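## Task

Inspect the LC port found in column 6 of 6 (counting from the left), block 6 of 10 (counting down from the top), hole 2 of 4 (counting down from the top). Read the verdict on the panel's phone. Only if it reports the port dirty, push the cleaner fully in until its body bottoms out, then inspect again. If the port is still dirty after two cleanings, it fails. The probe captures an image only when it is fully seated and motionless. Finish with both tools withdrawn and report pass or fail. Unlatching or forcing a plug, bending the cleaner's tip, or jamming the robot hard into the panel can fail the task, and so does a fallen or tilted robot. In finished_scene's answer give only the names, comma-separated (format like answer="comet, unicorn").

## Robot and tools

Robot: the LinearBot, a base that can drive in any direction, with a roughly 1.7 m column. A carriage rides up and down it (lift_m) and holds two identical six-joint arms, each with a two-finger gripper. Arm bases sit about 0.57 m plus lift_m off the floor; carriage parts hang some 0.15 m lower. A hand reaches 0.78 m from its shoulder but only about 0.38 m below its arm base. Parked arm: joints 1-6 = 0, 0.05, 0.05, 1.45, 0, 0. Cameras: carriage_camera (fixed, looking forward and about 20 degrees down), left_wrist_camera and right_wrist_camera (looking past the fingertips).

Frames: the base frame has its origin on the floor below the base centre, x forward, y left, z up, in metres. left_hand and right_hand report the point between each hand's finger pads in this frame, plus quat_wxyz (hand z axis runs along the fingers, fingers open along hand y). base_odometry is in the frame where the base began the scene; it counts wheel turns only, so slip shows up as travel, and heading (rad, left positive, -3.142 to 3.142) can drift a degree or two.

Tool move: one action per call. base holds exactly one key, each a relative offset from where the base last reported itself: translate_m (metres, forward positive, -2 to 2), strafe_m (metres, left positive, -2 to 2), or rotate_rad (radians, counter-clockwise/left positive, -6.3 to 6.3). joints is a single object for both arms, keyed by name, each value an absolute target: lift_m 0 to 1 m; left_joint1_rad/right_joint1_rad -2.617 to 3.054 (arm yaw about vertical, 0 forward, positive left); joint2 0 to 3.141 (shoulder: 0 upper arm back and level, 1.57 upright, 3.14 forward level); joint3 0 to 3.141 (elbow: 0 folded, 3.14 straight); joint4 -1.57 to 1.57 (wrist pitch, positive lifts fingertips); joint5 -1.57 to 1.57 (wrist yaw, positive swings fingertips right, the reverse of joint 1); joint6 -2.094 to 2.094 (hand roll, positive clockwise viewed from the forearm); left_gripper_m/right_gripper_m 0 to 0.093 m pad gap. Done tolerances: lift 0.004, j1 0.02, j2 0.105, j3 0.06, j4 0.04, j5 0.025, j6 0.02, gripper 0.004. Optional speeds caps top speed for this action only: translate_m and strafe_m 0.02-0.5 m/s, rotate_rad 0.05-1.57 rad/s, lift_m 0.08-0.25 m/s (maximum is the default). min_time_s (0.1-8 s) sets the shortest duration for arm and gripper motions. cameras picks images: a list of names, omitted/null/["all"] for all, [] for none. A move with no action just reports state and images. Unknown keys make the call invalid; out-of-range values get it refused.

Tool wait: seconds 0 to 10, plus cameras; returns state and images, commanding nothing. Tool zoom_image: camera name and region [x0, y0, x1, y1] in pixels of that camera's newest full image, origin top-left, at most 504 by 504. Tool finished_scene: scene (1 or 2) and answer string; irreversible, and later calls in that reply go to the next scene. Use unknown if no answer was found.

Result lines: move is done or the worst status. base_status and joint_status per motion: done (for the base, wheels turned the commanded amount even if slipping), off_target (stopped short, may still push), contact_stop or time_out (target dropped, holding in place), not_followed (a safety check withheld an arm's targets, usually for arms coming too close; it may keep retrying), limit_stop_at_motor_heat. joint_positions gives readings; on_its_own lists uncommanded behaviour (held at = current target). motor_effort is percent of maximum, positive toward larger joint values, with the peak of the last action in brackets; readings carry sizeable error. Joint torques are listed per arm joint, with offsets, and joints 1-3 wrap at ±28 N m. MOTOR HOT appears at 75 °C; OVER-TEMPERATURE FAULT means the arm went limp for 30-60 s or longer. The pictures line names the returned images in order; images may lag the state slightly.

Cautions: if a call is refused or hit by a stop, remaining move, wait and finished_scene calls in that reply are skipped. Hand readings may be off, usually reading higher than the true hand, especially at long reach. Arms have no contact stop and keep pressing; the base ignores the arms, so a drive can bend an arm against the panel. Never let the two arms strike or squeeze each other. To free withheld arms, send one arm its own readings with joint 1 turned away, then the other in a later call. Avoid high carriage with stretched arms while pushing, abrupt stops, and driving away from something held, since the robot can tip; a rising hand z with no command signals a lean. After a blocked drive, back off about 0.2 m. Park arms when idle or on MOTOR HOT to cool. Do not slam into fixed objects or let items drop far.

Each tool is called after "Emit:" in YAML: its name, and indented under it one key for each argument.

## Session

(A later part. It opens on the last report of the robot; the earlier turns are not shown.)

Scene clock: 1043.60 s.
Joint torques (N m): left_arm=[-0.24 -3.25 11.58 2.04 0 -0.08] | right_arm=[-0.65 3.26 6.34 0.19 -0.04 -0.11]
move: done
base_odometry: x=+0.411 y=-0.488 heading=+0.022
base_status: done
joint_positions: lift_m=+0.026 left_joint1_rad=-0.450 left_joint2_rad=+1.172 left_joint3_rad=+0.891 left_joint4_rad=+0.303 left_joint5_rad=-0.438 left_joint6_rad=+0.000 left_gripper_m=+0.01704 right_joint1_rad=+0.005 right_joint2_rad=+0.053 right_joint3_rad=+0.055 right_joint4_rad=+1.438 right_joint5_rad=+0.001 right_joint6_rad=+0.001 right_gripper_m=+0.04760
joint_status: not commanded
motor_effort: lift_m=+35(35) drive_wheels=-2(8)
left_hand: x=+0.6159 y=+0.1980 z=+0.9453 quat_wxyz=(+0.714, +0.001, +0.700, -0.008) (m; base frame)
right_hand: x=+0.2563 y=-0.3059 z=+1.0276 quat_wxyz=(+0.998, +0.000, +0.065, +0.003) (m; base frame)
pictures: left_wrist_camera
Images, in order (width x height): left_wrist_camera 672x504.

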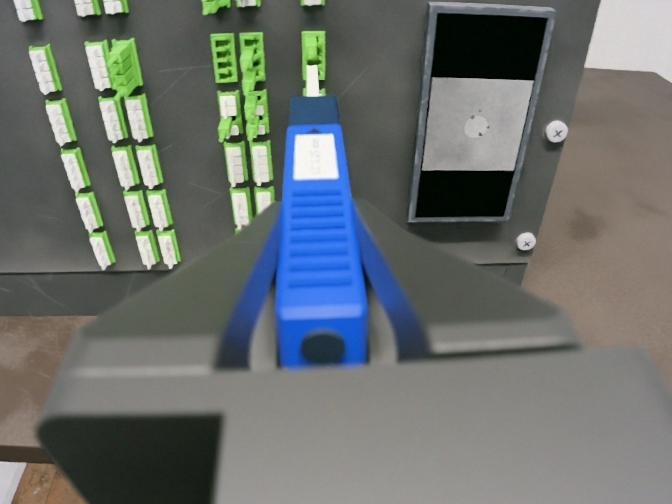

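Emit:
move:
  base: {"translate_m": 0.006}
  speeds: {"translate_m": 0.02}
  cameras: ["left_wrist_camera"]

Emit:
zoom_image:
  camera: "left_wrist_camera"
  region: [285, 30, 335, 100]

Scene clock: 1046.10 s.
Joint torques (N m): left_arm=[-0.29 -3.29 11.55 2.08 -0.02 -0.08] | right_arm=[-0.59 3.29 6.26 0.18 -0.03 -0.11]
move: done
base_odometry: x=+0.417 y=-0.488 heading=+0.022
base_status: done
joint_positions: lift_m=+0.026 left_joint1_rad=-0.450 left_joint2_rad=+1.172 left_joint3_rad=+0.891 left_joint4_rad=+0.302 left_joint5_rad=-0.438 left_joint6_rad=+0.000 left_gripper_m=+0.01704 right_joint1_rad=+0.005 right_joint2_rad=+0.053 right_joint3_rad=+0.055 right_joint4_rad=+1.438 right_joint5_rad=+0.001 right_joint6_rad=+0.001 right_gripper_m=+0.04760
joint_status: not commanded
motor_effort: lift_m=+35(35) drive_wheels=-4(10)
left_hand: x=+0.6159 y=+0.1980 z=+0.9452 quat_wxyz=(+0.714, +0.001, +0.700, -0.007) (m; base frame)
right_hand: x=+0.2563 y=-0.3059 z=+1.0276 quat_wxyz=(+0.998, +0.000, +0.065, +0.003) (m; base frame)
pictures: left_wrist_camera
Images, in order (width x height): left_wrist_camera 672x504.

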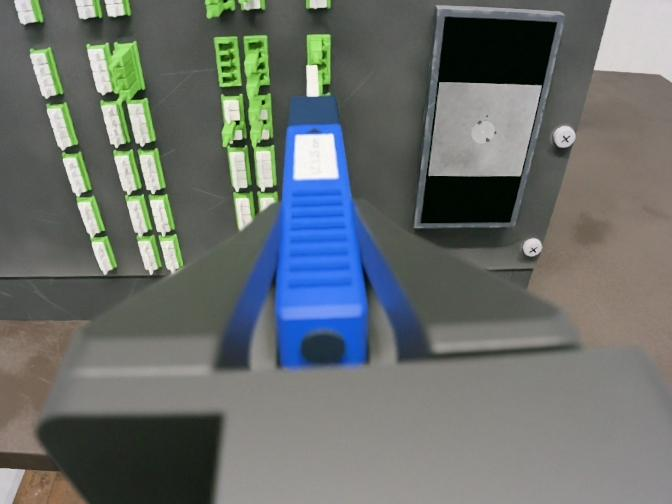

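Scaled by 7.200.

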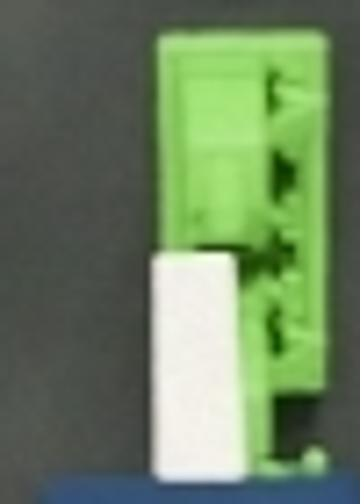

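Emit:
move:
  base: {"strafe_m": -0.002}
  speeds: {"strafe_m": 0.02}
  cameras: ["left_wrist_camera"]

Emit:
zoom_image:
  camera: "left_wrist_camera"
  region: [285, 30, 335, 100]

Emit:
wait:
  seconds: 1
  cameras: ["left_wrist_camera"]

Emit:
zoom_image:
  camera: "left_wrist_camera"
  region: [285, 30, 335, 100]

Scene clock: 1050.33 s.
Joint torques (N m): left_arm=[-0.24 -3.21 11.54 2.06 -0.08 -0.08] | right_arm=[-0.64 3.37 6.23 0.19 -0.05 -0.11]
move: done
base_odometry: x=+0.417 y=-0.490 heading=+0.022
base_status: done
joint_positions: lift_m=+0.026 left_joint1_rad=-0.451 left_joint2_rad=+1.172 left_joint3_rad=+0.891 left_joint4_rad=+0.302 left_joint5_rad=-0.436 left_joint6_rad=+0.000 left_gripper_m=+0.01704 right_joint1_rad=+0.004 right_joint2_rad=+0.053 right_joint3_rad=+0.055 right_joint4_rad=+1.438 right_joint5_rad=+0.001 right_joint6_rad=+0.001 right_gripper_m=+0.04760
joint_status: not commanded
motor_effort: lift_m=+35(35) drive_wheels=-5(13)
left_hand: x=+0.6158 y=+0.1975 z=+0.9452 quat_wxyz=(+0.714, +0.002, +0.700, -0.008) (m; base frame)
right_hand: x=+0.2562 y=-0.3059 z=+1.0276 quat_wxyz=(+0.998, +0.000, +0.065, +0.003) (m; base frame)
pictures: left_wrist_camera
Images, in order (width x height): left_wrist_camera 672x504.

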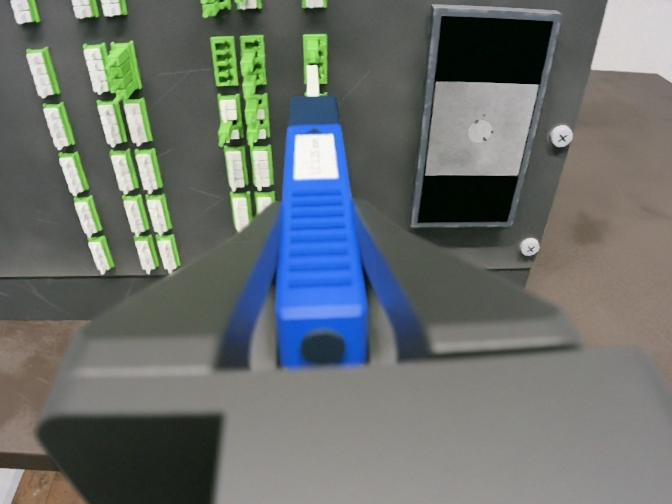

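Scaled by 7.200.

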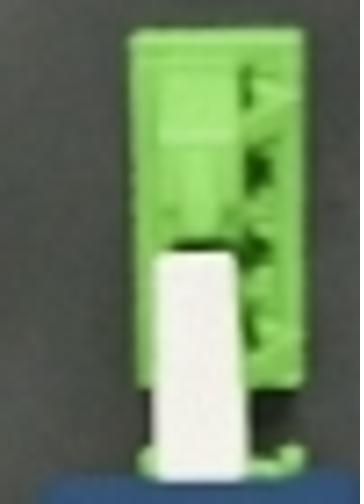

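Scene clock: 1051.33 s.
Joint torques (N m): left_arm=[-0.17 -3.21 11.58 2.06 -0.04 -0.08] | right_arm=[-0.53 3.22 6.31 0.16 -0.04 -0.11]
base_odometry: x=+0.417 y=-0.490 heading=+0.022
base_status: done
joint_positions: lift_m=+0.026 left_joint1_rad=-0.451 left_joint2_rad=+1.172 left_joint3_rad=+0.891 left_joint4_rad=+0.302 left_joint5_rad=-0.437 left_joint6_rad=+0.000 left_gripper_m=+0.01704 right_joint1_rad=+0.004 right_joint2_rad=+0.053 right_joint3_rad=+0.055 right_joint4_rad=+1.438 right_joint5_rad=+0.001 right_joint6_rad=+0.001 right_gripper_m=+0.04760
joint_status: not commanded
motor_effort: lift_m=+35(35) drive_wheels=-5(13)
left_hand: x=+0.6158 y=+0.1975 z=+0.9452 quat_wxyz=(+0.714, +0.002, +0.700, -0.008) (m; base frame)
right_hand: x=+0.2562 y=-0.3059 z=+1.0276 quat_wxyz=(+0.998, +0.000, +0.065, +0.003) (m; base frame)
wait: 1.00 s; at rest by 0.27 s
pictures: left_wrist_camera
Images, in order (width x height): left_wrist_camera 672x504.

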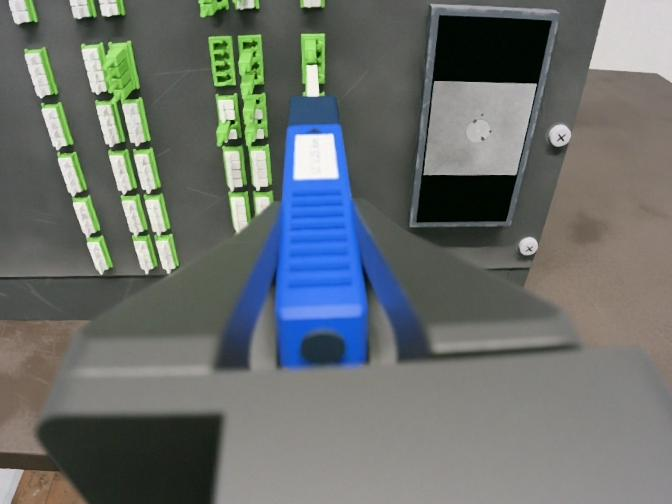

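Scaled by 7.200.

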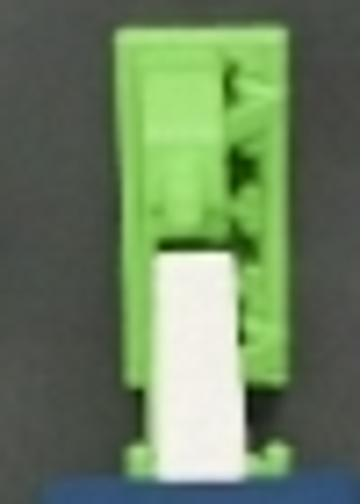

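Emit:
move:
  base: {"translate_m": 0.005}
  speeds: {"translate_m": 0.02}
  cameras: []

Emit:
wait:
  seconds: 0.8
  cameras: ["left_wrist_camera"]

Emit:
zoom_image:
  camera: "left_wrist_camera"
  region: [285, 30, 335, 100]

Scene clock: 1056.07 s.
Joint torques (N m): left_arm=[-0.13 -3.22 11.56 2.06 -0.04 -0.08] | right_arm=[-0.64 3.14 6.24 0.17 -0.05 -0.12]
move: done
base_odometry: x=+0.421 y=-0.490 heading=+0.023
base_status: done
joint_positions: lift_m=+0.026 left_joint1_rad=-0.451 left_joint2_rad=+1.172 left_joint3_rad=+0.891 left_joint4_rad=+0.302 left_joint5_rad=-0.437 left_joint6_rad=+0.000 left_gripper_m=+0.01704 right_joint1_rad=+0.004 right_joint2_rad=+0.053 right_joint3_rad=+0.055 right_joint4_rad=+1.437 right_joint5_rad=+0.001 right_joint6_rad=+0.001 right_gripper_m=+0.04760
joint_status: not commanded
motor_effort: lift_m=+35(35) drive_wheels=-4(10)
left_hand: x=+0.6158 y=+0.1975 z=+0.9451 quat_wxyz=(+0.714, +0.002, +0.700, -0.008) (m; base frame)
right_hand: x=+0.2564 y=-0.3059 z=+1.0276 quat_wxyz=(+0.998, +0.000, +0.066, +0.003) (m; base frame)
pictures: none
No camera images: "cameras" was empty.

Scene clock: 1056.87 s.
Joint torques (N m): left_arm=[-0.18 -3.22 11.59 2.06 -0.04 -0.09] | right_arm=[-0.61 3.18 6.34 0.14 -0.05 -0.12]
base_odometry: x=+0.421 y=-0.490 heading=+0.023
base_status: done
joint_positions: lift_m=+0.026 left_joint1_rad=-0.451 left_joint2_rad=+1.172 left_joint3_rad=+0.891 left_joint4_rad=+0.302 left_joint5_rad=-0.437 left_joint6_rad=+0.000 left_gripper_m=+0.01704 right_joint1_rad=+0.004 right_joint2_rad=+0.053 right_joint3_rad=+0.055 right_joint4_rad=+1.438 right_joint5_rad=+0.001 right_joint6_rad=+0.001 right_gripper_m=+0.04760
joint_status: not commanded
motor_effort: lift_m=+35(35) drive_wheels=-5(10)
left_hand: x=+0.6158 y=+0.1975 z=+0.9451 quat_wxyz=(+0.714, +0.002, +0.700, -0.008) (m; base frame)
right_hand: x=+0.2563 y=-0.3059 z=+1.0276 quat_wxyz=(+0.998, +0.000, +0.065, +0.003) (m; base frame)
wait: 0.80 s; at rest by 0.27 s
pictures: left_wrist_camera
Images, in order (width x height): left_wrist_camera 672x504.

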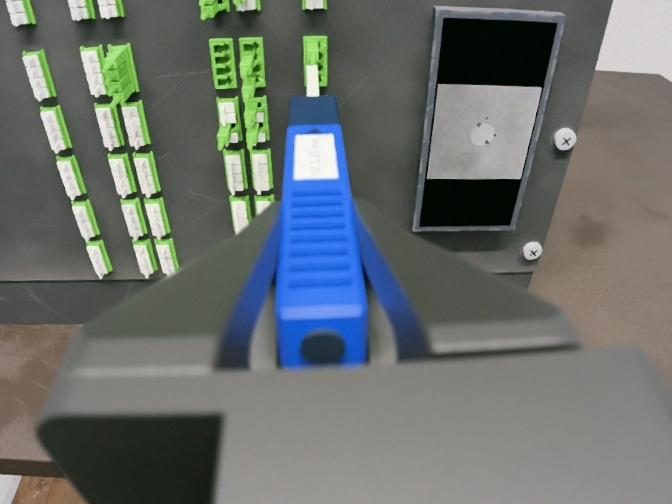

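Scaled by 7.200.

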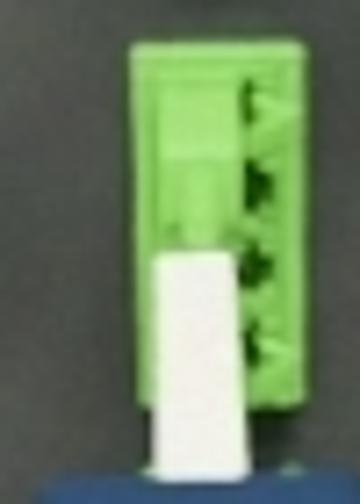

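Emit:
zoom_image:
  camera: "left_wrist_camera"
  region: [298, 40, 333, 75]

Scaled by 14.400.

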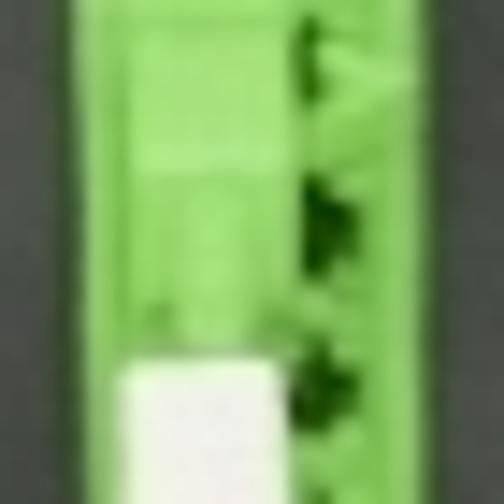

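Emit:
move:
  base: {"strafe_m": -0.001}
  speeds: {"strafe_m": 0.02}
  cameras: []

Emit:
wait:
  seconds: 0.8
  cameras: ["left_wrist_camera"]

Emit:
zoom_image:
  camera: "left_wrist_camera"
  region: [298, 40, 333, 75]

Scene clock: 1072.90 s.
Joint torques (N m): left_arm=[-0.21 -3.21 11.48 2.07 -0.03 -0.08] | right_arm=[-0.57 3.29 6.35 0.17 -0.07 -0.13]
move: done
base_odometry: x=+0.421 y=-0.490 heading=+0.023
base_status: done
joint_positions: lift_m=+0.026 left_joint1_rad=-0.451 left_joint2_rad=+1.172 left_joint3_rad=+0.891 left_joint4_rad=+0.302 left_joint5_rad=-0.436 left_joint6_rad=+0.000 left_gripper_m=+0.01704 right_joint1_rad=+0.004 right_joint2_rad=+0.053 right_joint3_rad=+0.055 right_joint4_rad=+1.438 right_joint5_rad=+0.001 right_joint6_rad=+0.001 right_gripper_m=+0.04760
joint_status: not commanded
motor_effort: lift_m=+35(35) drive_wheels=-4(13)
left_hand: x=+0.6158 y=+0.1974 z=+0.9451 quat_wxyz=(+0.714, +0.002, +0.700, -0.008) (m; base frame)
right_hand: x=+0.2563 y=-0.3059 z=+1.0276 quat_wxyz=(+0.998, +0.000, +0.065, +0.003) (m; base frame)
pictures: none
No camera images: "cameras" was empty.

Scene clock: 1073.70 s.
Joint torques (N m): left_arm=[-0.2 -3.19 11.58 2.06 -0.05 -0.09] | right_arm=[-0.58 3.25 6.22 0.14 -0.05 -0.11]
base_odometry: x=+0.421 y=-0.490 heading=+0.023
base_status: done
joint_positions: lift_m=+0.026 left_joint1_rad=-0.451 left_joint2_rad=+1.172 left_joint3_rad=+0.891 left_joint4_rad=+0.302 left_joint5_rad=-0.436 left_joint6_rad=+0.000 left_gripper_m=+0.01704 right_joint1_rad=+0.004 right_joint2_rad=+0.053 right_joint3_rad=+0.055 right_joint4_rad=+1.438 right_joint5_rad=+0.001 right_joint6_rad=+0.001 right_gripper_m=+0.04760
joint_status: not commanded
motor_effort: lift_m=+35(35) drive_wheels=-4(13)
left_hand: x=+0.6158 y=+0.1975 z=+0.9451 quat_wxyz=(+0.714, +0.002, +0.700, -0.008) (m; base frame)
right_hand: x=+0.2563 y=-0.3059 z=+1.0276 quat_wxyz=(+0.998, +0.000, +0.065, +0.003) (m; base frame)
wait: 0.80 s; at rest by 0.27 s
pictures: left_wrist_camera
Images, in order (width x height): left_wrist_camera 672x504.

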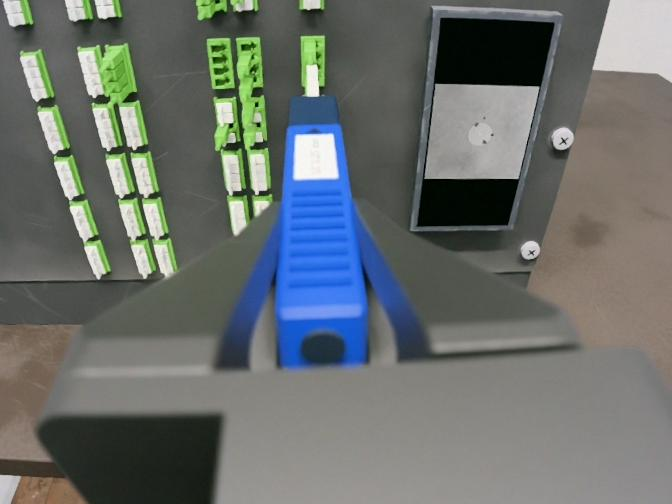

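Scaled by 14.400.

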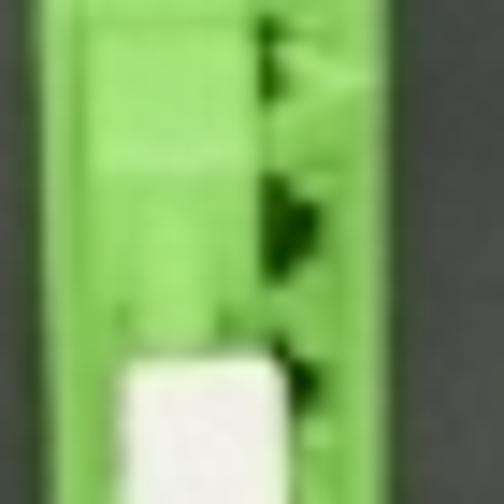

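Emit:
move:
  base: {"strafe_m": 0.0005}
  speeds: {"strafe_m": 0.02}
  cameras: []

Emit:
move:
  base: {"translate_m": 0.003}
  speeds: {"translate_m": 0.02}
  cameras: []

Emit:
wait:
  seconds: 0.8
  cameras: ["left_wrist_camera"]

Emit:
zoom_image:
  camera: "left_wrist_camera"
  region: [298, 40, 333, 75]

Emit:
zoom_image:
  camera: "left_wrist_camera"
  region: [285, 30, 335, 100]

Scene clock: 1078.73 s.
Joint torques (N m): left_arm=[-0.39 -3.21 11.82 2.1 -0.04 -0.08] | right_arm=[-0.55 3.08 6.2 0.17 -0.06 -0.12]
move: done
base_odometry: x=+0.421 y=-0.490 heading=+0.023
base_status: done
joint_positions: lift_m=+0.026 left_joint1_rad=-0.451 left_joint2_rad=+1.172 left_joint3_rad=+0.891 left_joint4_rad=+0.302 left_joint5_rad=-0.437 left_joint6_rad=+0.000 left_gripper_m=+0.01704 right_joint1_rad=+0.004 right_joint2_rad=+0.053 right_joint3_rad=+0.055 right_joint4_rad=+1.438 right_joint5_rad=+0.000 right_joint6_rad=+0.001 right_gripper_m=+0.04760
joint_status: not commanded
motor_effort: lift_m=+35(35) drive_wheels=+3(4)
left_hand: x=+0.6158 y=+0.1975 z=+0.9451 quat_wxyz=(+0.714, +0.002, +0.700, -0.008) (m; base frame)
right_hand: x=+0.2563 y=-0.3059 z=+1.0276 quat_wxyz=(+0.998, +0.000, +0.065, +0.003) (m; base frame)
pictures: none
No camera images: "cameras" was empty.

Scene clock: 1079.37 s.
Joint torques (N m): left_arm=[-0.24 -3.1 11.62 2.06 -0.01 -0.08] | right_arm=[-0.61 3.22 6.32 0.16 -0.03 -0.11]
move: done
base_odometry: x=+0.424 y=-0.490 heading=+0.024
base_status: done
joint_positions: lift_m=+0.026 left_joint1_rad=-0.451 left_joint2_rad=+1.172 left_joint3_rad=+0.891 left_joint4_rad=+0.302 left_joint5_rad=-0.436 left_joint6_rad=+0.000 left_gripper_m=+0.01704 right_joint1_rad=+0.004 right_joint2_rad=+0.053 right_joint3_rad=+0.055 right_joint4_rad=+1.439 right_joint5_rad=+0.000 right_joint6_rad=+0.001 right_gripper_m=+0.04760
joint_status: not commanded
motor_effort: lift_m=+35(35) drive_wheels=+5(11)
left_hand: x=+0.6158 y=+0.1975 z=+0.9451 quat_wxyz=(+0.714, +0.002, +0.700, -0.008) (m; base frame)
right_hand: x=+0.2561 y=-0.3059 z=+1.0276 quat_wxyz=(+0.998, +0.000, +0.065, +0.003) (m; base frame)
pictures: none
No camera images: "cameras" was empty.

Scene clock: 1080.17 s.
Joint torques (N m): left_arm=[-0.18 -3.18 11.59 2.06 -0.04 -0.09] | right_arm=[-0.64 3.21 6.3 0.14 -0.07 -0.09]
base_odometry: x=+0.424 y=-0.490 heading=+0.024
base_status: done
joint_positions: lift_m=+0.026 left_joint1_rad=-0.451 left_joint2_rad=+1.172 left_joint3_rad=+0.891 left_joint4_rad=+0.302 left_joint5_rad=-0.436 left_joint6_rad=+0.000 left_gripper_m=+0.01704 right_joint1_rad=+0.004 right_joint2_rad=+0.053 right_joint3_rad=+0.055 right_joint4_rad=+1.439 right_joint5_rad=+0.000 right_joint6_rad=+0.001 right_gripper_m=+0.04760
joint_status: not commanded
motor_effort: lift_m=+35(35) drive_wheels=+4(11)
left_hand: x=+0.6158 y=+0.1975 z=+0.9451 quat_wxyz=(+0.714, +0.002, +0.700, -0.008) (m; base frame)
right_hand: x=+0.2561 y=-0.3059 z=+1.0276 quat_wxyz=(+0.998, +0.000, +0.065, +0.003) (m; base frame)
wait: 0.80 s; at rest by 0.27 s
pictures: left_wrist_camera
Images, in order (width x height): left_wrist_camera 672x504.

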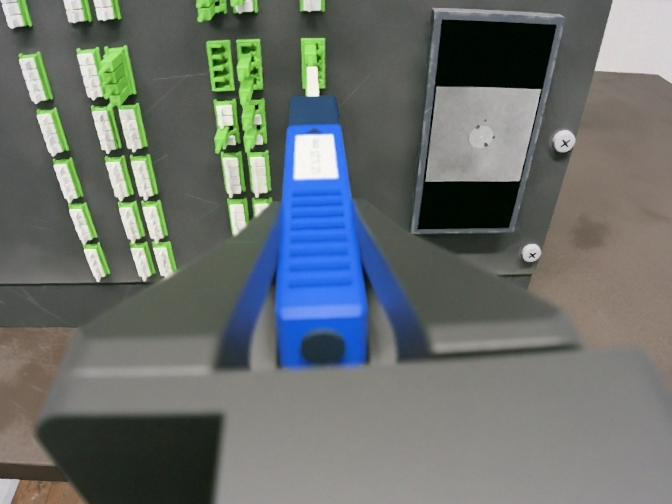

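Scaled by 14.400.

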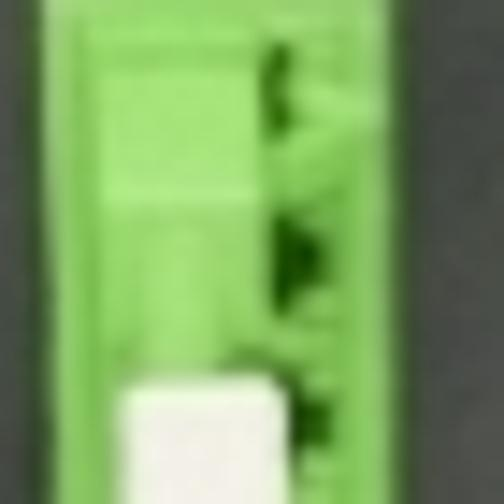

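Scaled by 7.200.

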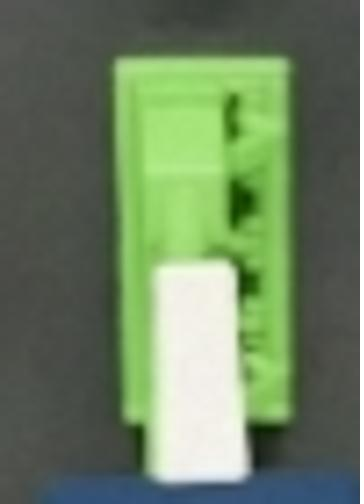

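Emit:
move:
  base: {"translate_m": -0.006}
  speeds: {"translate_m": 0.02}
  cameras: []

Emit:
move:
  joints: {"lift_m": 0.0253}
  speeds: {"lift_m": 0.08}
  cameras: []

Emit:
wait:
  seconds: 0.8
  cameras: ["left_wrist_camera"]

Emit:
zoom_image:
  camera: "left_wrist_camera"
  region: [298, 40, 333, 75]

Scene clock: 1093.97 s.
Joint torques (N m): left_arm=[-0.21 -3.23 11.47 2.12 -0.05 -0.09] | right_arm=[-0.55 3.25 6.26 0.12 -0.02 -0.11]
move: done
base_odometry: x=+0.418 y=-0.490 heading=+0.024
base_status: done
joint_positions: lift_m=+0.026 left_joint1_rad=-0.451 left_joint2_rad=+1.172 left_joint3_rad=+0.891 left_joint4_rad=+0.301 left_joint5_rad=-0.436 left_joint6_rad=+0.000 left_gripper_m=+0.01704 right_joint1_rad=+0.004 right_joint2_rad=+0.053 right_joint3_rad=+0.055 right_joint4_rad=+1.440 right_joint5_rad=+0.000 right_joint6_rad=+0.001 right_gripper_m=+0.04760
joint_status: not commanded
motor_effort: lift_m=+35(35) drive_wheels=+1(13)
left_hand: x=+0.6158 y=+0.1975 z=+0.9449 quat_wxyz=(+0.714, +0.002, +0.701, -0.008) (m; base frame)
right_hand: x=+0.2559 y=-0.3059 z=+1.0277 quat_wxyz=(+0.998, +0.000, +0.065, +0.003) (m; base frame)
pictures: none
No camera images: "cameras" was empty.

Scene clock: 1094.27 s.
Joint torques (N m): left_arm=[-0.24 -3.3 11.59 2.05 -0.05 -0.08] | right_arm=[-0.53 3.3 6.45 0.13 -0.06 -0.11]
move: done
base_odometry: x=+0.418 y=-0.490 heading=+0.023
base_status: not commanded
joint_positions: lift_m=+0.025 left_joint1_rad=-0.451 left_joint2_rad=+1.172 left_joint3_rad=+0.891 left_joint4_rad=+0.300 left_joint5_rad=-0.436 left_joint6_rad=+0.000 left_gripper_m=+0.01704 right_joint1_rad=+0.004 right_joint2_rad=+0.053 right_joint3_rad=+0.054 right_joint4_rad=+1.439 right_joint5_rad=+0.000 right_joint6_rad=+0.001 right_gripper_m=+0.04760
joint_status: all done
motor_effort: lift_m=+35(36) drive_wheels=+1(2)
left_hand: x=+0.6158 y=+0.1975 z=+0.9438 quat_wxyz=(+0.713, +0.002, +0.701, -0.008) (m; base frame)
right_hand: x=+0.2565 y=-0.3059 z=+1.0263 quat_wxyz=(+0.998, +0.000, +0.066, +0.003) (m; base frame)
pictures: none
No camera images: "cameras" was empty.

Scene clock: 1095.07 s.
Joint torques (N m): left_arm=[-0.17 -3.19 11.6 2.08 -0.04 -0.09] | right_arm=[-0.58 3.22 6.42 0.12 -0.04 -0.11]
base_odometry: x=+0.418 y=-0.490 heading=+0.024
base_status: not commanded
joint_positions: lift_m=+0.025 left_joint1_rad=-0.451 left_joint2_rad=+1.172 left_joint3_rad=+0.891 left_joint4_rad=+0.300 left_joint5_rad=-0.436 left_joint6_rad=+0.000 left_gripper_m=+0.01704 right_joint1_rad=+0.004 right_joint2_rad=+0.053 right_joint3_rad=+0.054 right_joint4_rad=+1.439 right_joint5_rad=+0.000 right_joint6_rad=+0.001 right_gripper_m=+0.04760
joint_status: all done
motor_effort: lift_m=+35(36) drive_wheels=-1(2)
left_hand: x=+0.6158 y=+0.1975 z=+0.9438 quat_wxyz=(+0.713, +0.002, +0.701, -0.008) (m; base frame)
right_hand: x=+0.2565 y=-0.3059 z=+1.0263 quat_wxyz=(+0.998, +0.000, +0.066, +0.003) (m; base frame)
wait: 0.80 s; at rest by 0.27 s
pictures: left_wrist_camera
Images, in order (width x height): left_wrist_camera 672x504.

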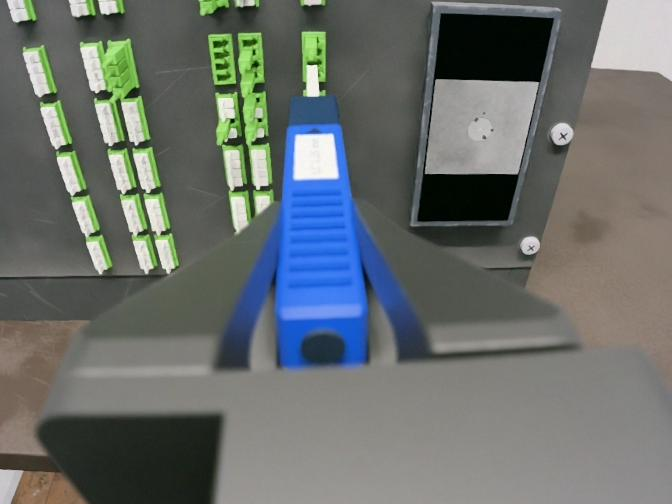

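Scaled by 14.400.

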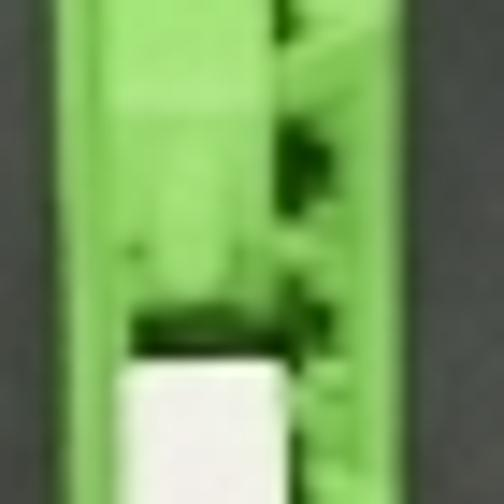

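Emit:
move:
  base: {"translate_m": 0.005}
  speeds: {"translate_m": 0.02}
  cameras: []

Emit:
wait:
  seconds: 0.8
  cameras: ["left_wrist_camera"]

Emit:
zoom_image:
  camera: "left_wrist_camera"
  region: [298, 40, 333, 75]

Scene clock: 1100.77 s.
Joint torques (N m): left_arm=[-0.27 -3.36 11.6 2.07 -0.04 -0.08] | right_arm=[-0.62 3.17 6.41 0.14 -0.05 -0.11]
move: done
base_odometry: x=+0.423 y=-0.490 heading=+0.024
base_status: done
joint_positions: lift_m=+0.025 left_joint1_rad=-0.451 left_joint2_rad=+1.172 left_joint3_rad=+0.891 left_joint4_rad=+0.301 left_joint5_rad=-0.437 left_joint6_rad=+0.000 left_gripper_m=+0.01704 right_joint1_rad=+0.004 right_joint2_rad=+0.053 right_joint3_rad=+0.054 right_joint4_rad=+1.438 right_joint5_rad=+0.000 right_joint6_rad=+0.001 right_gripper_m=+0.04760
joint_status: not commanded
motor_effort: lift_m=+35(35) drive_wheels=-3(7)
left_hand: x=+0.6158 y=+0.1975 z=+0.9439 quat_wxyz=(+0.713, +0.002, +0.701, -0.008) (m; base frame)
right_hand: x=+0.2567 y=-0.3059 z=+1.0262 quat_wxyz=(+0.998, +0.000, +0.066, +0.003) (m; base frame)
pictures: none
No camera images: "cameras" was empty.

Scene clock: 1101.57 s.
Joint torques (N m): left_arm=[-0.18 -3.19 11.6 2.07 -0.04 -0.09] | right_arm=[-0.54 3.14 6.37 0.14 -0.04 -0.1]
base_odometry: x=+0.423 y=-0.490 heading=+0.024
base_status: done
joint_positions: lift_m=+0.025 left_joint1_rad=-0.451 left_joint2_rad=+1.172 left_joint3_rad=+0.891 left_joint4_rad=+0.301 left_joint5_rad=-0.437 left_joint6_rad=+0.000 left_gripper_m=+0.01704 right_joint1_rad=+0.004 right_joint2_rad=+0.053 right_joint3_rad=+0.054 right_joint4_rad=+1.438 right_joint5_rad=+0.000 right_joint6_rad=+0.001 right_gripper_m=+0.04760
joint_status: not commanded
motor_effort: lift_m=+35(35) drive_wheels=-4(7)
left_hand: x=+0.6158 y=+0.1975 z=+0.9439 quat_wxyz=(+0.713, +0.002, +0.701, -0.008) (m; base frame)
right_hand: x=+0.2567 y=-0.3059 z=+1.0262 quat_wxyz=(+0.998, +0.000, +0.066, +0.003) (m; base frame)
wait: 0.80 s; at rest by 0.27 s
pictures: left_wrist_camera
Images, in order (width x height): left_wrist_camera 672x504.

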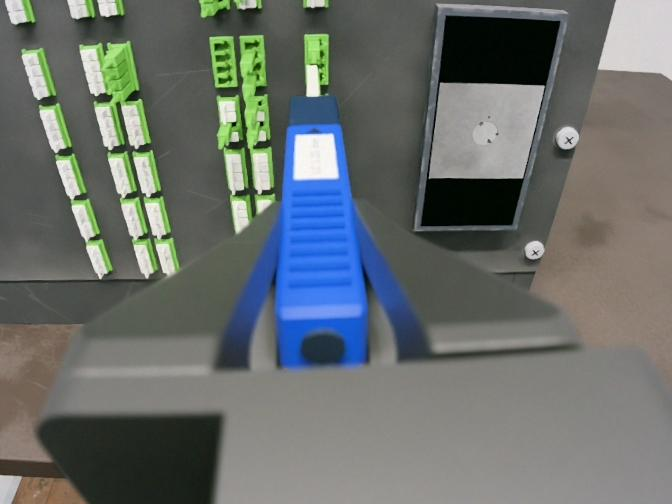

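Scaled by 14.400.

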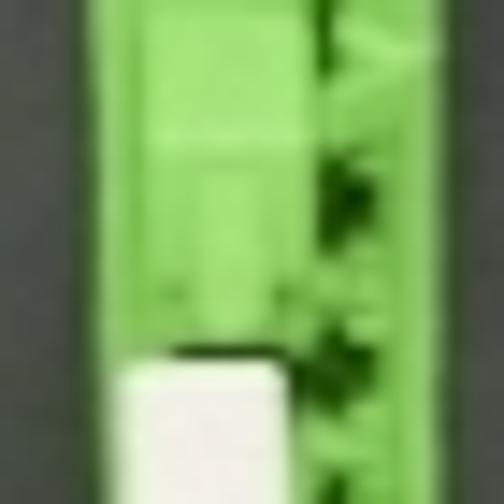

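Emit:
move:
  base: {"strafe_m": -0.001}
  speeds: {"strafe_m": 0.02}
  cameras: []

Emit:
wait:
  seconds: 0.8
  cameras: ["left_wrist_camera"]

Emit:
zoom_image:
  camera: "left_wrist_camera"
  region: [298, 40, 333, 75]

Scene clock: 1104.93 s.
Joint torques (N m): left_arm=[-0.2 -3.14 11.6 2.07 0.07 -0.08] | right_arm=[-0.53 3.26 6.31 0.14 -0.07 -0.1]
move: done
base_odometry: x=+0.423 y=-0.490 heading=+0.024
base_status: done
joint_positions: lift_m=+0.025 left_joint1_rad=-0.451 left_joint2_rad=+1.172 left_joint3_rad=+0.891 left_joint4_rad=+0.301 left_joint5_rad=-0.436 left_joint6_rad=+0.000 left_gripper_m=+0.01704 right_joint1_rad=+0.004 right_joint2_rad=+0.053 right_joint3_rad=+0.054 right_joint4_rad=+1.438 right_joint5_rad=+0.001 right_joint6_rad=+0.001 right_gripper_m=+0.04760
joint_status: not commanded
motor_effort: lift_m=+35(35) drive_wheels=-4(8)
left_hand: x=+0.6158 y=+0.1975 z=+0.9439 quat_wxyz=(+0.713, +0.002, +0.701, -0.008) (m; base frame)
right_hand: x=+0.2567 y=-0.3059 z=+1.0262 quat_wxyz=(+0.998, +0.000, +0.066, +0.003) (m; base frame)
pictures: none
No camera images: "cameras" was empty.

Scene clock: 1105.73 s.
Joint torques (N m): left_arm=[-0.16 -3.25 11.6 2.07 -0.05 -0.09] | right_arm=[-0.58 3.22 6.5 0.15 -0.05 -0.1]
base_odometry: x=+0.423 y=-0.490 heading=+0.024
base_status: done
joint_positions: lift_m=+0.025 left_joint1_rad=-0.451 left_joint2_rad=+1.172 left_joint3_rad=+0.891 left_joint4_rad=+0.301 left_joint5_rad=-0.436 left_joint6_rad=+0.000 left_gripper_m=+0.01704 right_joint1_rad=+0.004 right_joint2_rad=+0.053 right_joint3_rad=+0.054 right_joint4_rad=+1.438 right_joint5_rad=+0.001 right_joint6_rad=+0.001 right_gripper_m=+0.04760
joint_status: not commanded
motor_effort: lift_m=+35(35) drive_wheels=-6(8)
left_hand: x=+0.6158 y=+0.1975 z=+0.9439 quat_wxyz=(+0.713, +0.002, +0.701, -0.008) (m; base frame)
right_hand: x=+0.2567 y=-0.3059 z=+1.0262 quat_wxyz=(+0.998, +0.000, +0.066, +0.003) (m; base frame)
wait: 0.80 s; at rest by 0.27 s
pictures: left_wrist_camera
Images, in order (width x height): left_wrist_camera 672x504.

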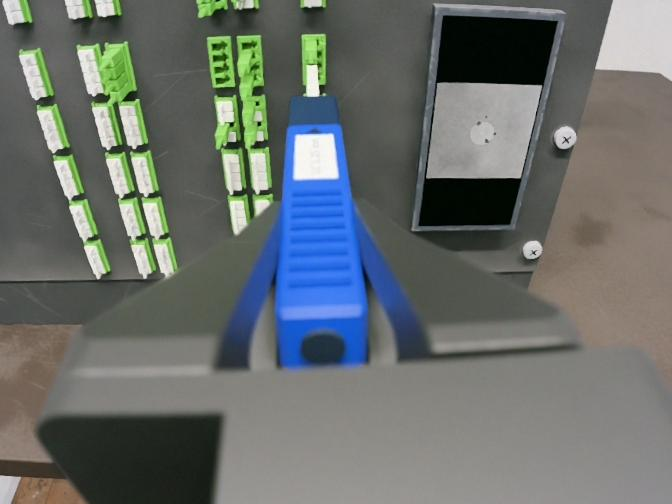

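Scaled by 14.400.

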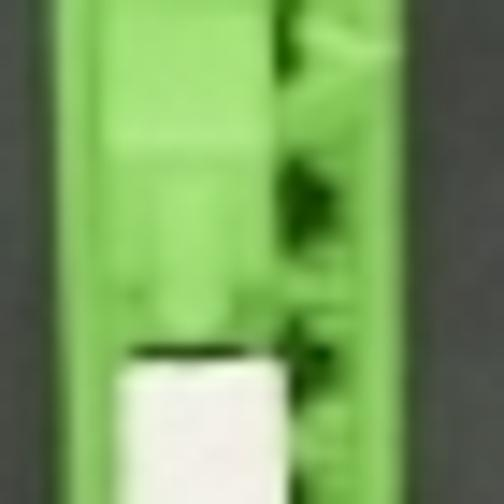

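Emit:
move:
  base: {"translate_m": 0.003}
  speeds: {"translate_m": 0.02}
  cameras: []

Emit:
wait:
  seconds: 0.8
  cameras: ["left_wrist_camera"]

Emit:
zoom_image:
  camera: "left_wrist_camera"
  region: [298, 40, 333, 75]

Scene clock: 1108.60 s.
Joint torques (N m): left_arm=[-0.23 -3.06 11.62 2.09 -0.05 -0.09] | right_arm=[-0.61 3.21 6.43 0.14 -0.06 -0.11]
move: done
base_odometry: x=+0.426 y=-0.490 heading=+0.024
base_status: done
joint_positions: lift_m=+0.025 left_joint1_rad=-0.451 left_joint2_rad=+1.172 left_joint3_rad=+0.891 left_joint4_rad=+0.301 left_joint5_rad=-0.436 left_joint6_rad=+0.000 left_gripper_m=+0.01704 right_joint1_rad=+0.004 right_joint2_rad=+0.053 right_joint3_rad=+0.054 right_joint4_rad=+1.438 right_joint5_rad=+0.001 right_joint6_rad=+0.001 right_gripper_m=+0.04760
joint_status: not commanded
motor_effort: lift_m=+35(35) drive_wheels=-4(11)
left_hand: x=+0.6158 y=+0.1975 z=+0.9439 quat_wxyz=(+0.713, +0.002, +0.701, -0.008) (m; base frame)
right_hand: x=+0.2567 y=-0.3059 z=+1.0262 quat_wxyz=(+0.998, +0.000, +0.066, +0.003) (m; base frame)
pictures: none
No camera images: "cameras" was empty.

Scene clock: 1109.40 s.
Joint torques (N m): left_arm=[-0.14 -3.28 11.59 2.08 -0.04 -0.08] | right_arm=[-0.62 3.17 6.42 0.14 -0.04 -0.11]
base_odometry: x=+0.426 y=-0.490 heading=+0.024
base_status: done
joint_positions: lift_m=+0.025 left_joint1_rad=-0.451 left_joint2_rad=+1.172 left_joint3_rad=+0.891 left_joint4_rad=+0.301 left_joint5_rad=-0.436 left_joint6_rad=+0.000 left_gripper_m=+0.01704 right_joint1_rad=+0.004 right_joint2_rad=+0.053 right_joint3_rad=+0.054 right_joint4_rad=+1.438 right_joint5_rad=+0.001 right_joint6_rad=+0.001 right_gripper_m=+0.04760
joint_status: not commanded
motor_effort: lift_m=+35(35) drive_wheels=+4(11)
left_hand: x=+0.6158 y=+0.1975 z=+0.9439 quat_wxyz=(+0.713, +0.002, +0.701, -0.008) (m; base frame)
right_hand: x=+0.2567 y=-0.3059 z=+1.0262 quat_wxyz=(+0.998, +0.000, +0.066, +0.003) (m; base frame)
wait: 0.80 s; at rest by 0.27 s
pictures: left_wrist_camera
Images, in order (width x height): left_wrist_camera 672x504.

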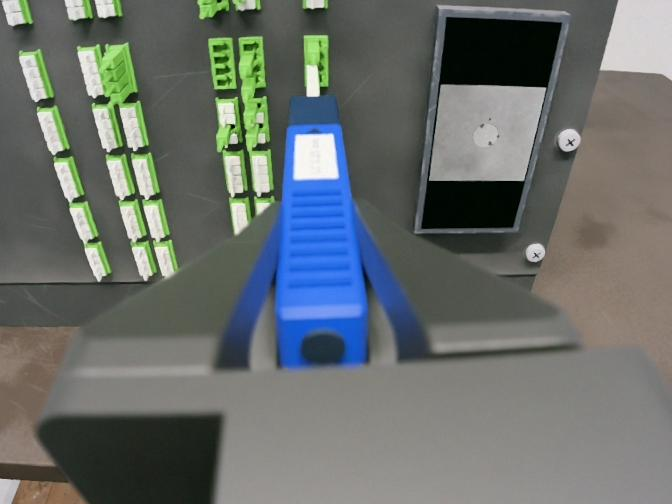

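Scaled by 14.400.

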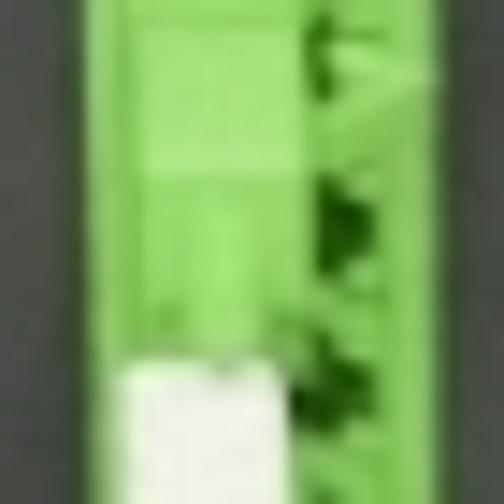

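Emit:
move:
  base: {"strafe_m": -0.001}
  speeds: {"strafe_m": 0.02}
  cameras: []

Emit:
wait:
  seconds: 0.8
  cameras: ["left_wrist_camera"]

Emit:
zoom_image:
  camera: "left_wrist_camera"
  region: [298, 40, 333, 75]

Scene clock: 1115.43 s.
Joint torques (N m): left_arm=[-0.4 -3.19 11.47 2.09 0.02 -0.08] | right_arm=[-0.59 3.21 6.48 0.14 -0.03 -0.11]
move: done
base_odometry: x=+0.426 y=-0.491 heading=+0.025
base_status: done
joint_positions: lift_m=+0.025 left_joint1_rad=-0.451 left_joint2_rad=+1.172 left_joint3_rad=+0.891 left_joint4_rad=+0.301 left_joint5_rad=-0.436 left_joint6_rad=+0.000 left_gripper_m=+0.01704 right_joint1_rad=+0.004 right_joint2_rad=+0.053 right_joint3_rad=+0.054 right_joint4_rad=+1.438 right_joint5_rad=+0.001 right_joint6_rad=+0.001 right_gripper_m=+0.04760
joint_status: not commanded
motor_effort: lift_m=+35(35) drive_wheels=-4(7)
left_hand: x=+0.6158 y=+0.1974 z=+0.9439 quat_wxyz=(+0.713, +0.002, +0.701, -0.008) (m; base frame)
right_hand: x=+0.2567 y=-0.3059 z=+1.0262 quat_wxyz=(+0.998, +0.000, +0.066, +0.003) (m; base frame)
pictures: none
No camera images: "cameras" was empty.

Scene clock: 1116.23 s.
Joint torques (N m): left_arm=[-0.17 -3.17 11.6 2.08 -0.05 -0.08] | right_arm=[-0.53 3.18 6.48 0.16 -0.05 -0.1]
base_odometry: x=+0.426 y=-0.491 heading=+0.025
base_status: done
joint_positions: lift_m=+0.025 left_joint1_rad=-0.451 left_joint2_rad=+1.172 left_joint3_rad=+0.891 left_joint4_rad=+0.301 left_joint5_rad=-0.436 left_joint6_rad=+0.000 left_gripper_m=+0.01704 right_joint1_rad=+0.004 right_joint2_rad=+0.053 right_joint3_rad=+0.054 right_joint4_rad=+1.438 right_joint5_rad=+0.001 right_joint6_rad=+0.001 right_gripper_m=+0.04760
joint_status: not commanded
motor_effort: lift_m=+35(35) drive_wheels=-4(7)
left_hand: x=+0.6158 y=+0.1975 z=+0.9439 quat_wxyz=(+0.713, +0.002, +0.701, -0.008) (m; base frame)
right_hand: x=+0.2567 y=-0.3059 z=+1.0262 quat_wxyz=(+0.998, +0.000, +0.066, +0.003) (m; base frame)
wait: 0.80 s; at rest by 0.27 s
pictures: left_wrist_camera
Images, in order (width x height): left_wrist_camera 672x504.

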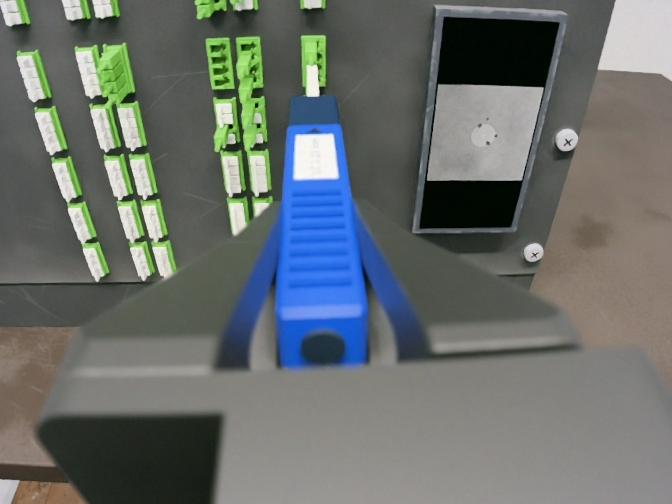

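Scaled by 14.400.

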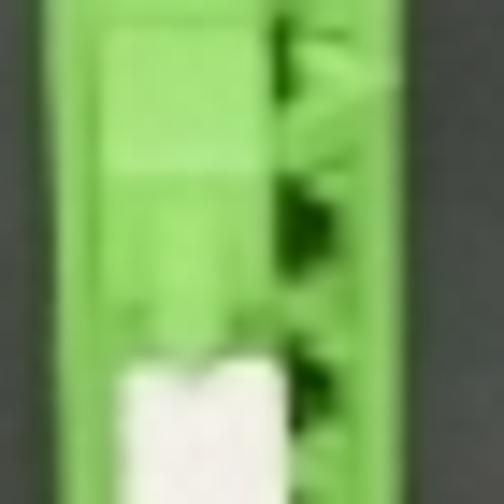

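Emit:
move:
  base: {"translate_m": 0.005}
  speeds: {"translate_m": 0.02}
  cameras: []

Emit:
wait:
  seconds: 0.8
  cameras: ["left_wrist_camera"]

Emit:
zoom_image:
  camera: "left_wrist_camera"
  region: [298, 45, 333, 80]

Scene clock: 1119.37 s.
Joint torques (N m): left_arm=[-0.31 -3.15 11.6 2.07 -0.04 -0.08] | right_arm=[-0.57 3.22 6.38 0.14 -0.06 -0.09]
move: done
base_odometry: x=+0.431 y=-0.491 heading=+0.025
base_status: done
joint_positions: lift_m=+0.025 left_joint1_rad=-0.451 left_joint2_rad=+1.172 left_joint3_rad=+0.891 left_joint4_rad=+0.301 left_joint5_rad=-0.436 left_joint6_rad=+0.000 left_gripper_m=+0.01704 right_joint1_rad=+0.004 right_joint2_rad=+0.053 right_joint3_rad=+0.054 right_joint4_rad=+1.437 right_joint5_rad=+0.001 right_joint6_rad=+0.001 right_gripper_m=+0.04760
joint_status: not commanded
motor_effort: lift_m=+35(35) drive_wheels=-5(11)
left_hand: x=+0.6158 y=+0.1975 z=+0.9439 quat_wxyz=(+0.713, +0.002, +0.701, -0.008) (m; base frame)
right_hand: x=+0.2570 y=-0.3059 z=+1.0262 quat_wxyz=(+0.998, +0.000, +0.067, +0.003) (m; base frame)
pictures: none
No camera images: "cameras" was empty.

Scene clock: 1120.17 s.
Joint torques (N m): left_arm=[-0.17 -3.19 11.6 2.08 -0.05 -0.08] | right_arm=[-0.55 3.22 6.42 0.17 -0.07 -0.1]
base_odometry: x=+0.431 y=-0.491 heading=+0.025
base_status: done
joint_positions: lift_m=+0.025 left_joint1_rad=-0.451 left_joint2_rad=+1.172 left_joint3_rad=+0.891 left_joint4_rad=+0.301 left_joint5_rad=-0.436 left_joint6_rad=+0.000 left_gripper_m=+0.01704 right_joint1_rad=+0.004 right_joint2_rad=+0.053 right_joint3_rad=+0.054 right_joint4_rad=+1.438 right_joint5_rad=+0.001 right_joint6_rad=+0.001 right_gripper_m=+0.04760
joint_status: not commanded
motor_effort: lift_m=+35(35) drive_wheels=-5(11)
left_hand: x=+0.6158 y=+0.1975 z=+0.9439 quat_wxyz=(+0.713, +0.002, +0.701, -0.008) (m; base frame)
right_hand: x=+0.2568 y=-0.3059 z=+1.0262 quat_wxyz=(+0.998, +0.000, +0.066, +0.003) (m; base frame)
wait: 0.80 s; at rest by 0.27 s
pictures: left_wrist_camera
Images, in order (width x height): left_wrist_camera 672x504.

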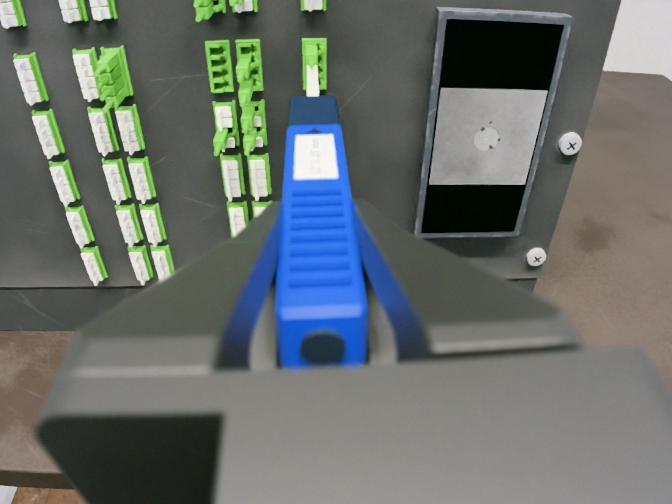

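Scaled by 14.400.

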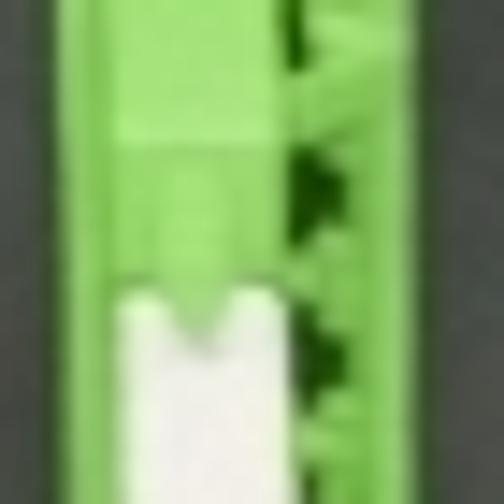

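Emit:
move:
  base: {"translate_m": 0.006}
  speeds: {"translate_m": 0.02}
  cameras: []

Emit:
wait:
  seconds: 0.8
  cameras: ["left_wrist_camera"]

Emit:
zoom_image:
  camera: "left_wrist_camera"
  region: [298, 45, 333, 80]

Scene clock: 1124.33 s.
Joint torques (N m): left_arm=[-0.18 -3.14 11.6 2.07 -0.05 -0.09] | right_arm=[-0.61 3.18 6.42 0.16 -0.05 -0.12]
move: done
base_odometry: x=+0.437 y=-0.490 heading=+0.025
base_status: done
joint_positions: lift_m=+0.025 left_joint1_rad=-0.451 left_joint2_rad=+1.172 left_joint3_rad=+0.891 left_joint4_rad=+0.301 left_joint5_rad=-0.436 left_joint6_rad=+0.000 left_gripper_m=+0.01704 right_joint1_rad=+0.004 right_joint2_rad=+0.053 right_joint3_rad=+0.054 right_joint4_rad=+1.437 right_joint5_rad=+0.001 right_joint6_rad=+0.001 right_gripper_m=+0.04760
joint_status: not commanded
motor_effort: lift_m=+35(35) drive_wheels=+2(11)
left_hand: x=+0.6158 y=+0.1975 z=+0.9439 quat_wxyz=(+0.713, +0.002, +0.701, -0.008) (m; base frame)
right_hand: x=+0.2569 y=-0.3059 z=+1.0262 quat_wxyz=(+0.998, +0.000, +0.066, +0.003) (m; base frame)
pictures: none
No camera images: "cameras" was empty.

Scene clock: 1125.13 s.
Joint torques (N m): left_arm=[-0.14 -3.17 11.58 2.07 -0.05 -0.08] | right_arm=[-0.59 3.22 6.41 0.16 -0.05 -0.12]
base_odometry: x=+0.437 y=-0.490 heading=+0.025
base_status: done
joint_positions: lift_m=+0.025 left_joint1_rad=-0.451 left_joint2_rad=+1.172 left_joint3_rad=+0.891 left_joint4_rad=+0.301 left_joint5_rad=-0.436 left_joint6_rad=+0.000 left_gripper_m=+0.01704 right_joint1_rad=+0.004 right_joint2_rad=+0.053 right_joint3_rad=+0.054 right_joint4_rad=+1.438 right_joint5_rad=+0.001 right_joint6_rad=+0.001 right_gripper_m=+0.04760
joint_status: not commanded
motor_effort: lift_m=+35(35) drive_wheels=+4(11)
left_hand: x=+0.6158 y=+0.1975 z=+0.9439 quat_wxyz=(+0.713, +0.002, +0.701, -0.008) (m; base frame)
right_hand: x=+0.2568 y=-0.3059 z=+1.0262 quat_wxyz=(+0.998, +0.000, +0.066, +0.003) (m; base frame)
wait: 0.80 s; at rest by 0.27 s
pictures: left_wrist_camera
Images, in order (width x height): left_wrist_camera 672x504.

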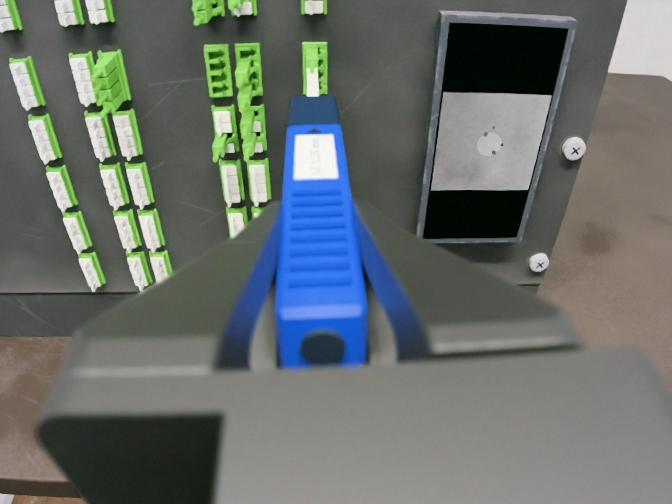

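Scaled by 14.400.

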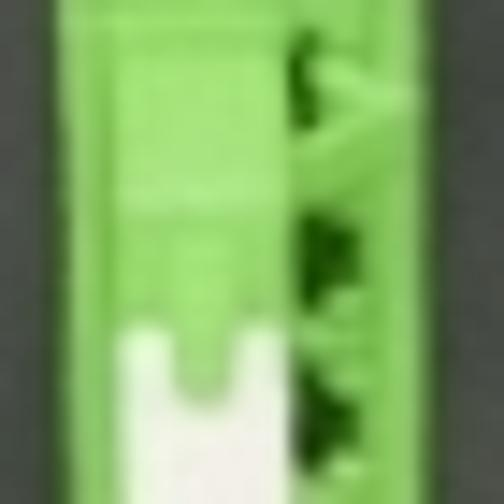

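Emit:
zoom_image:
  camera: "left_wrist_camera"
  region: [290, 55, 340, 105]

Emit:
zoom_image:
  camera: "left_wrist_camera"
  region: [302, 60, 324, 82]

Scaled by 10.080.

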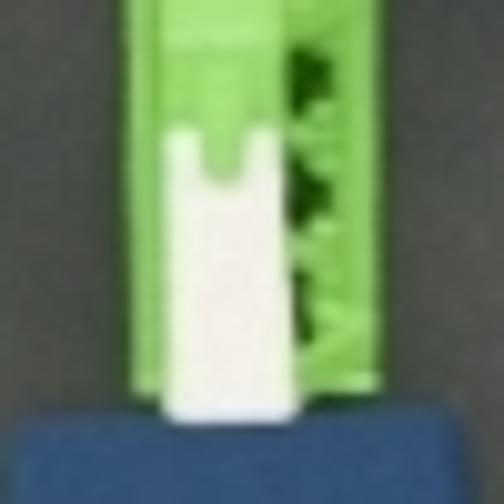

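Scaled by 22.909.

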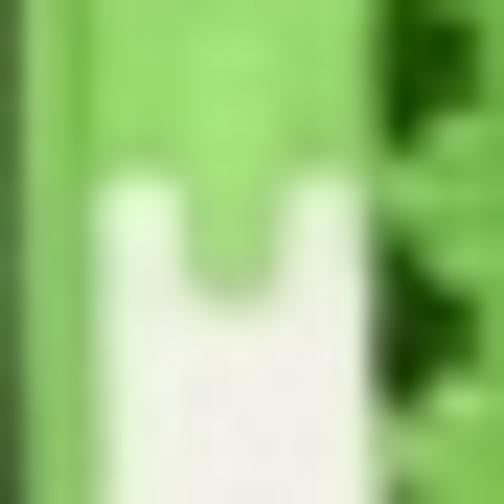

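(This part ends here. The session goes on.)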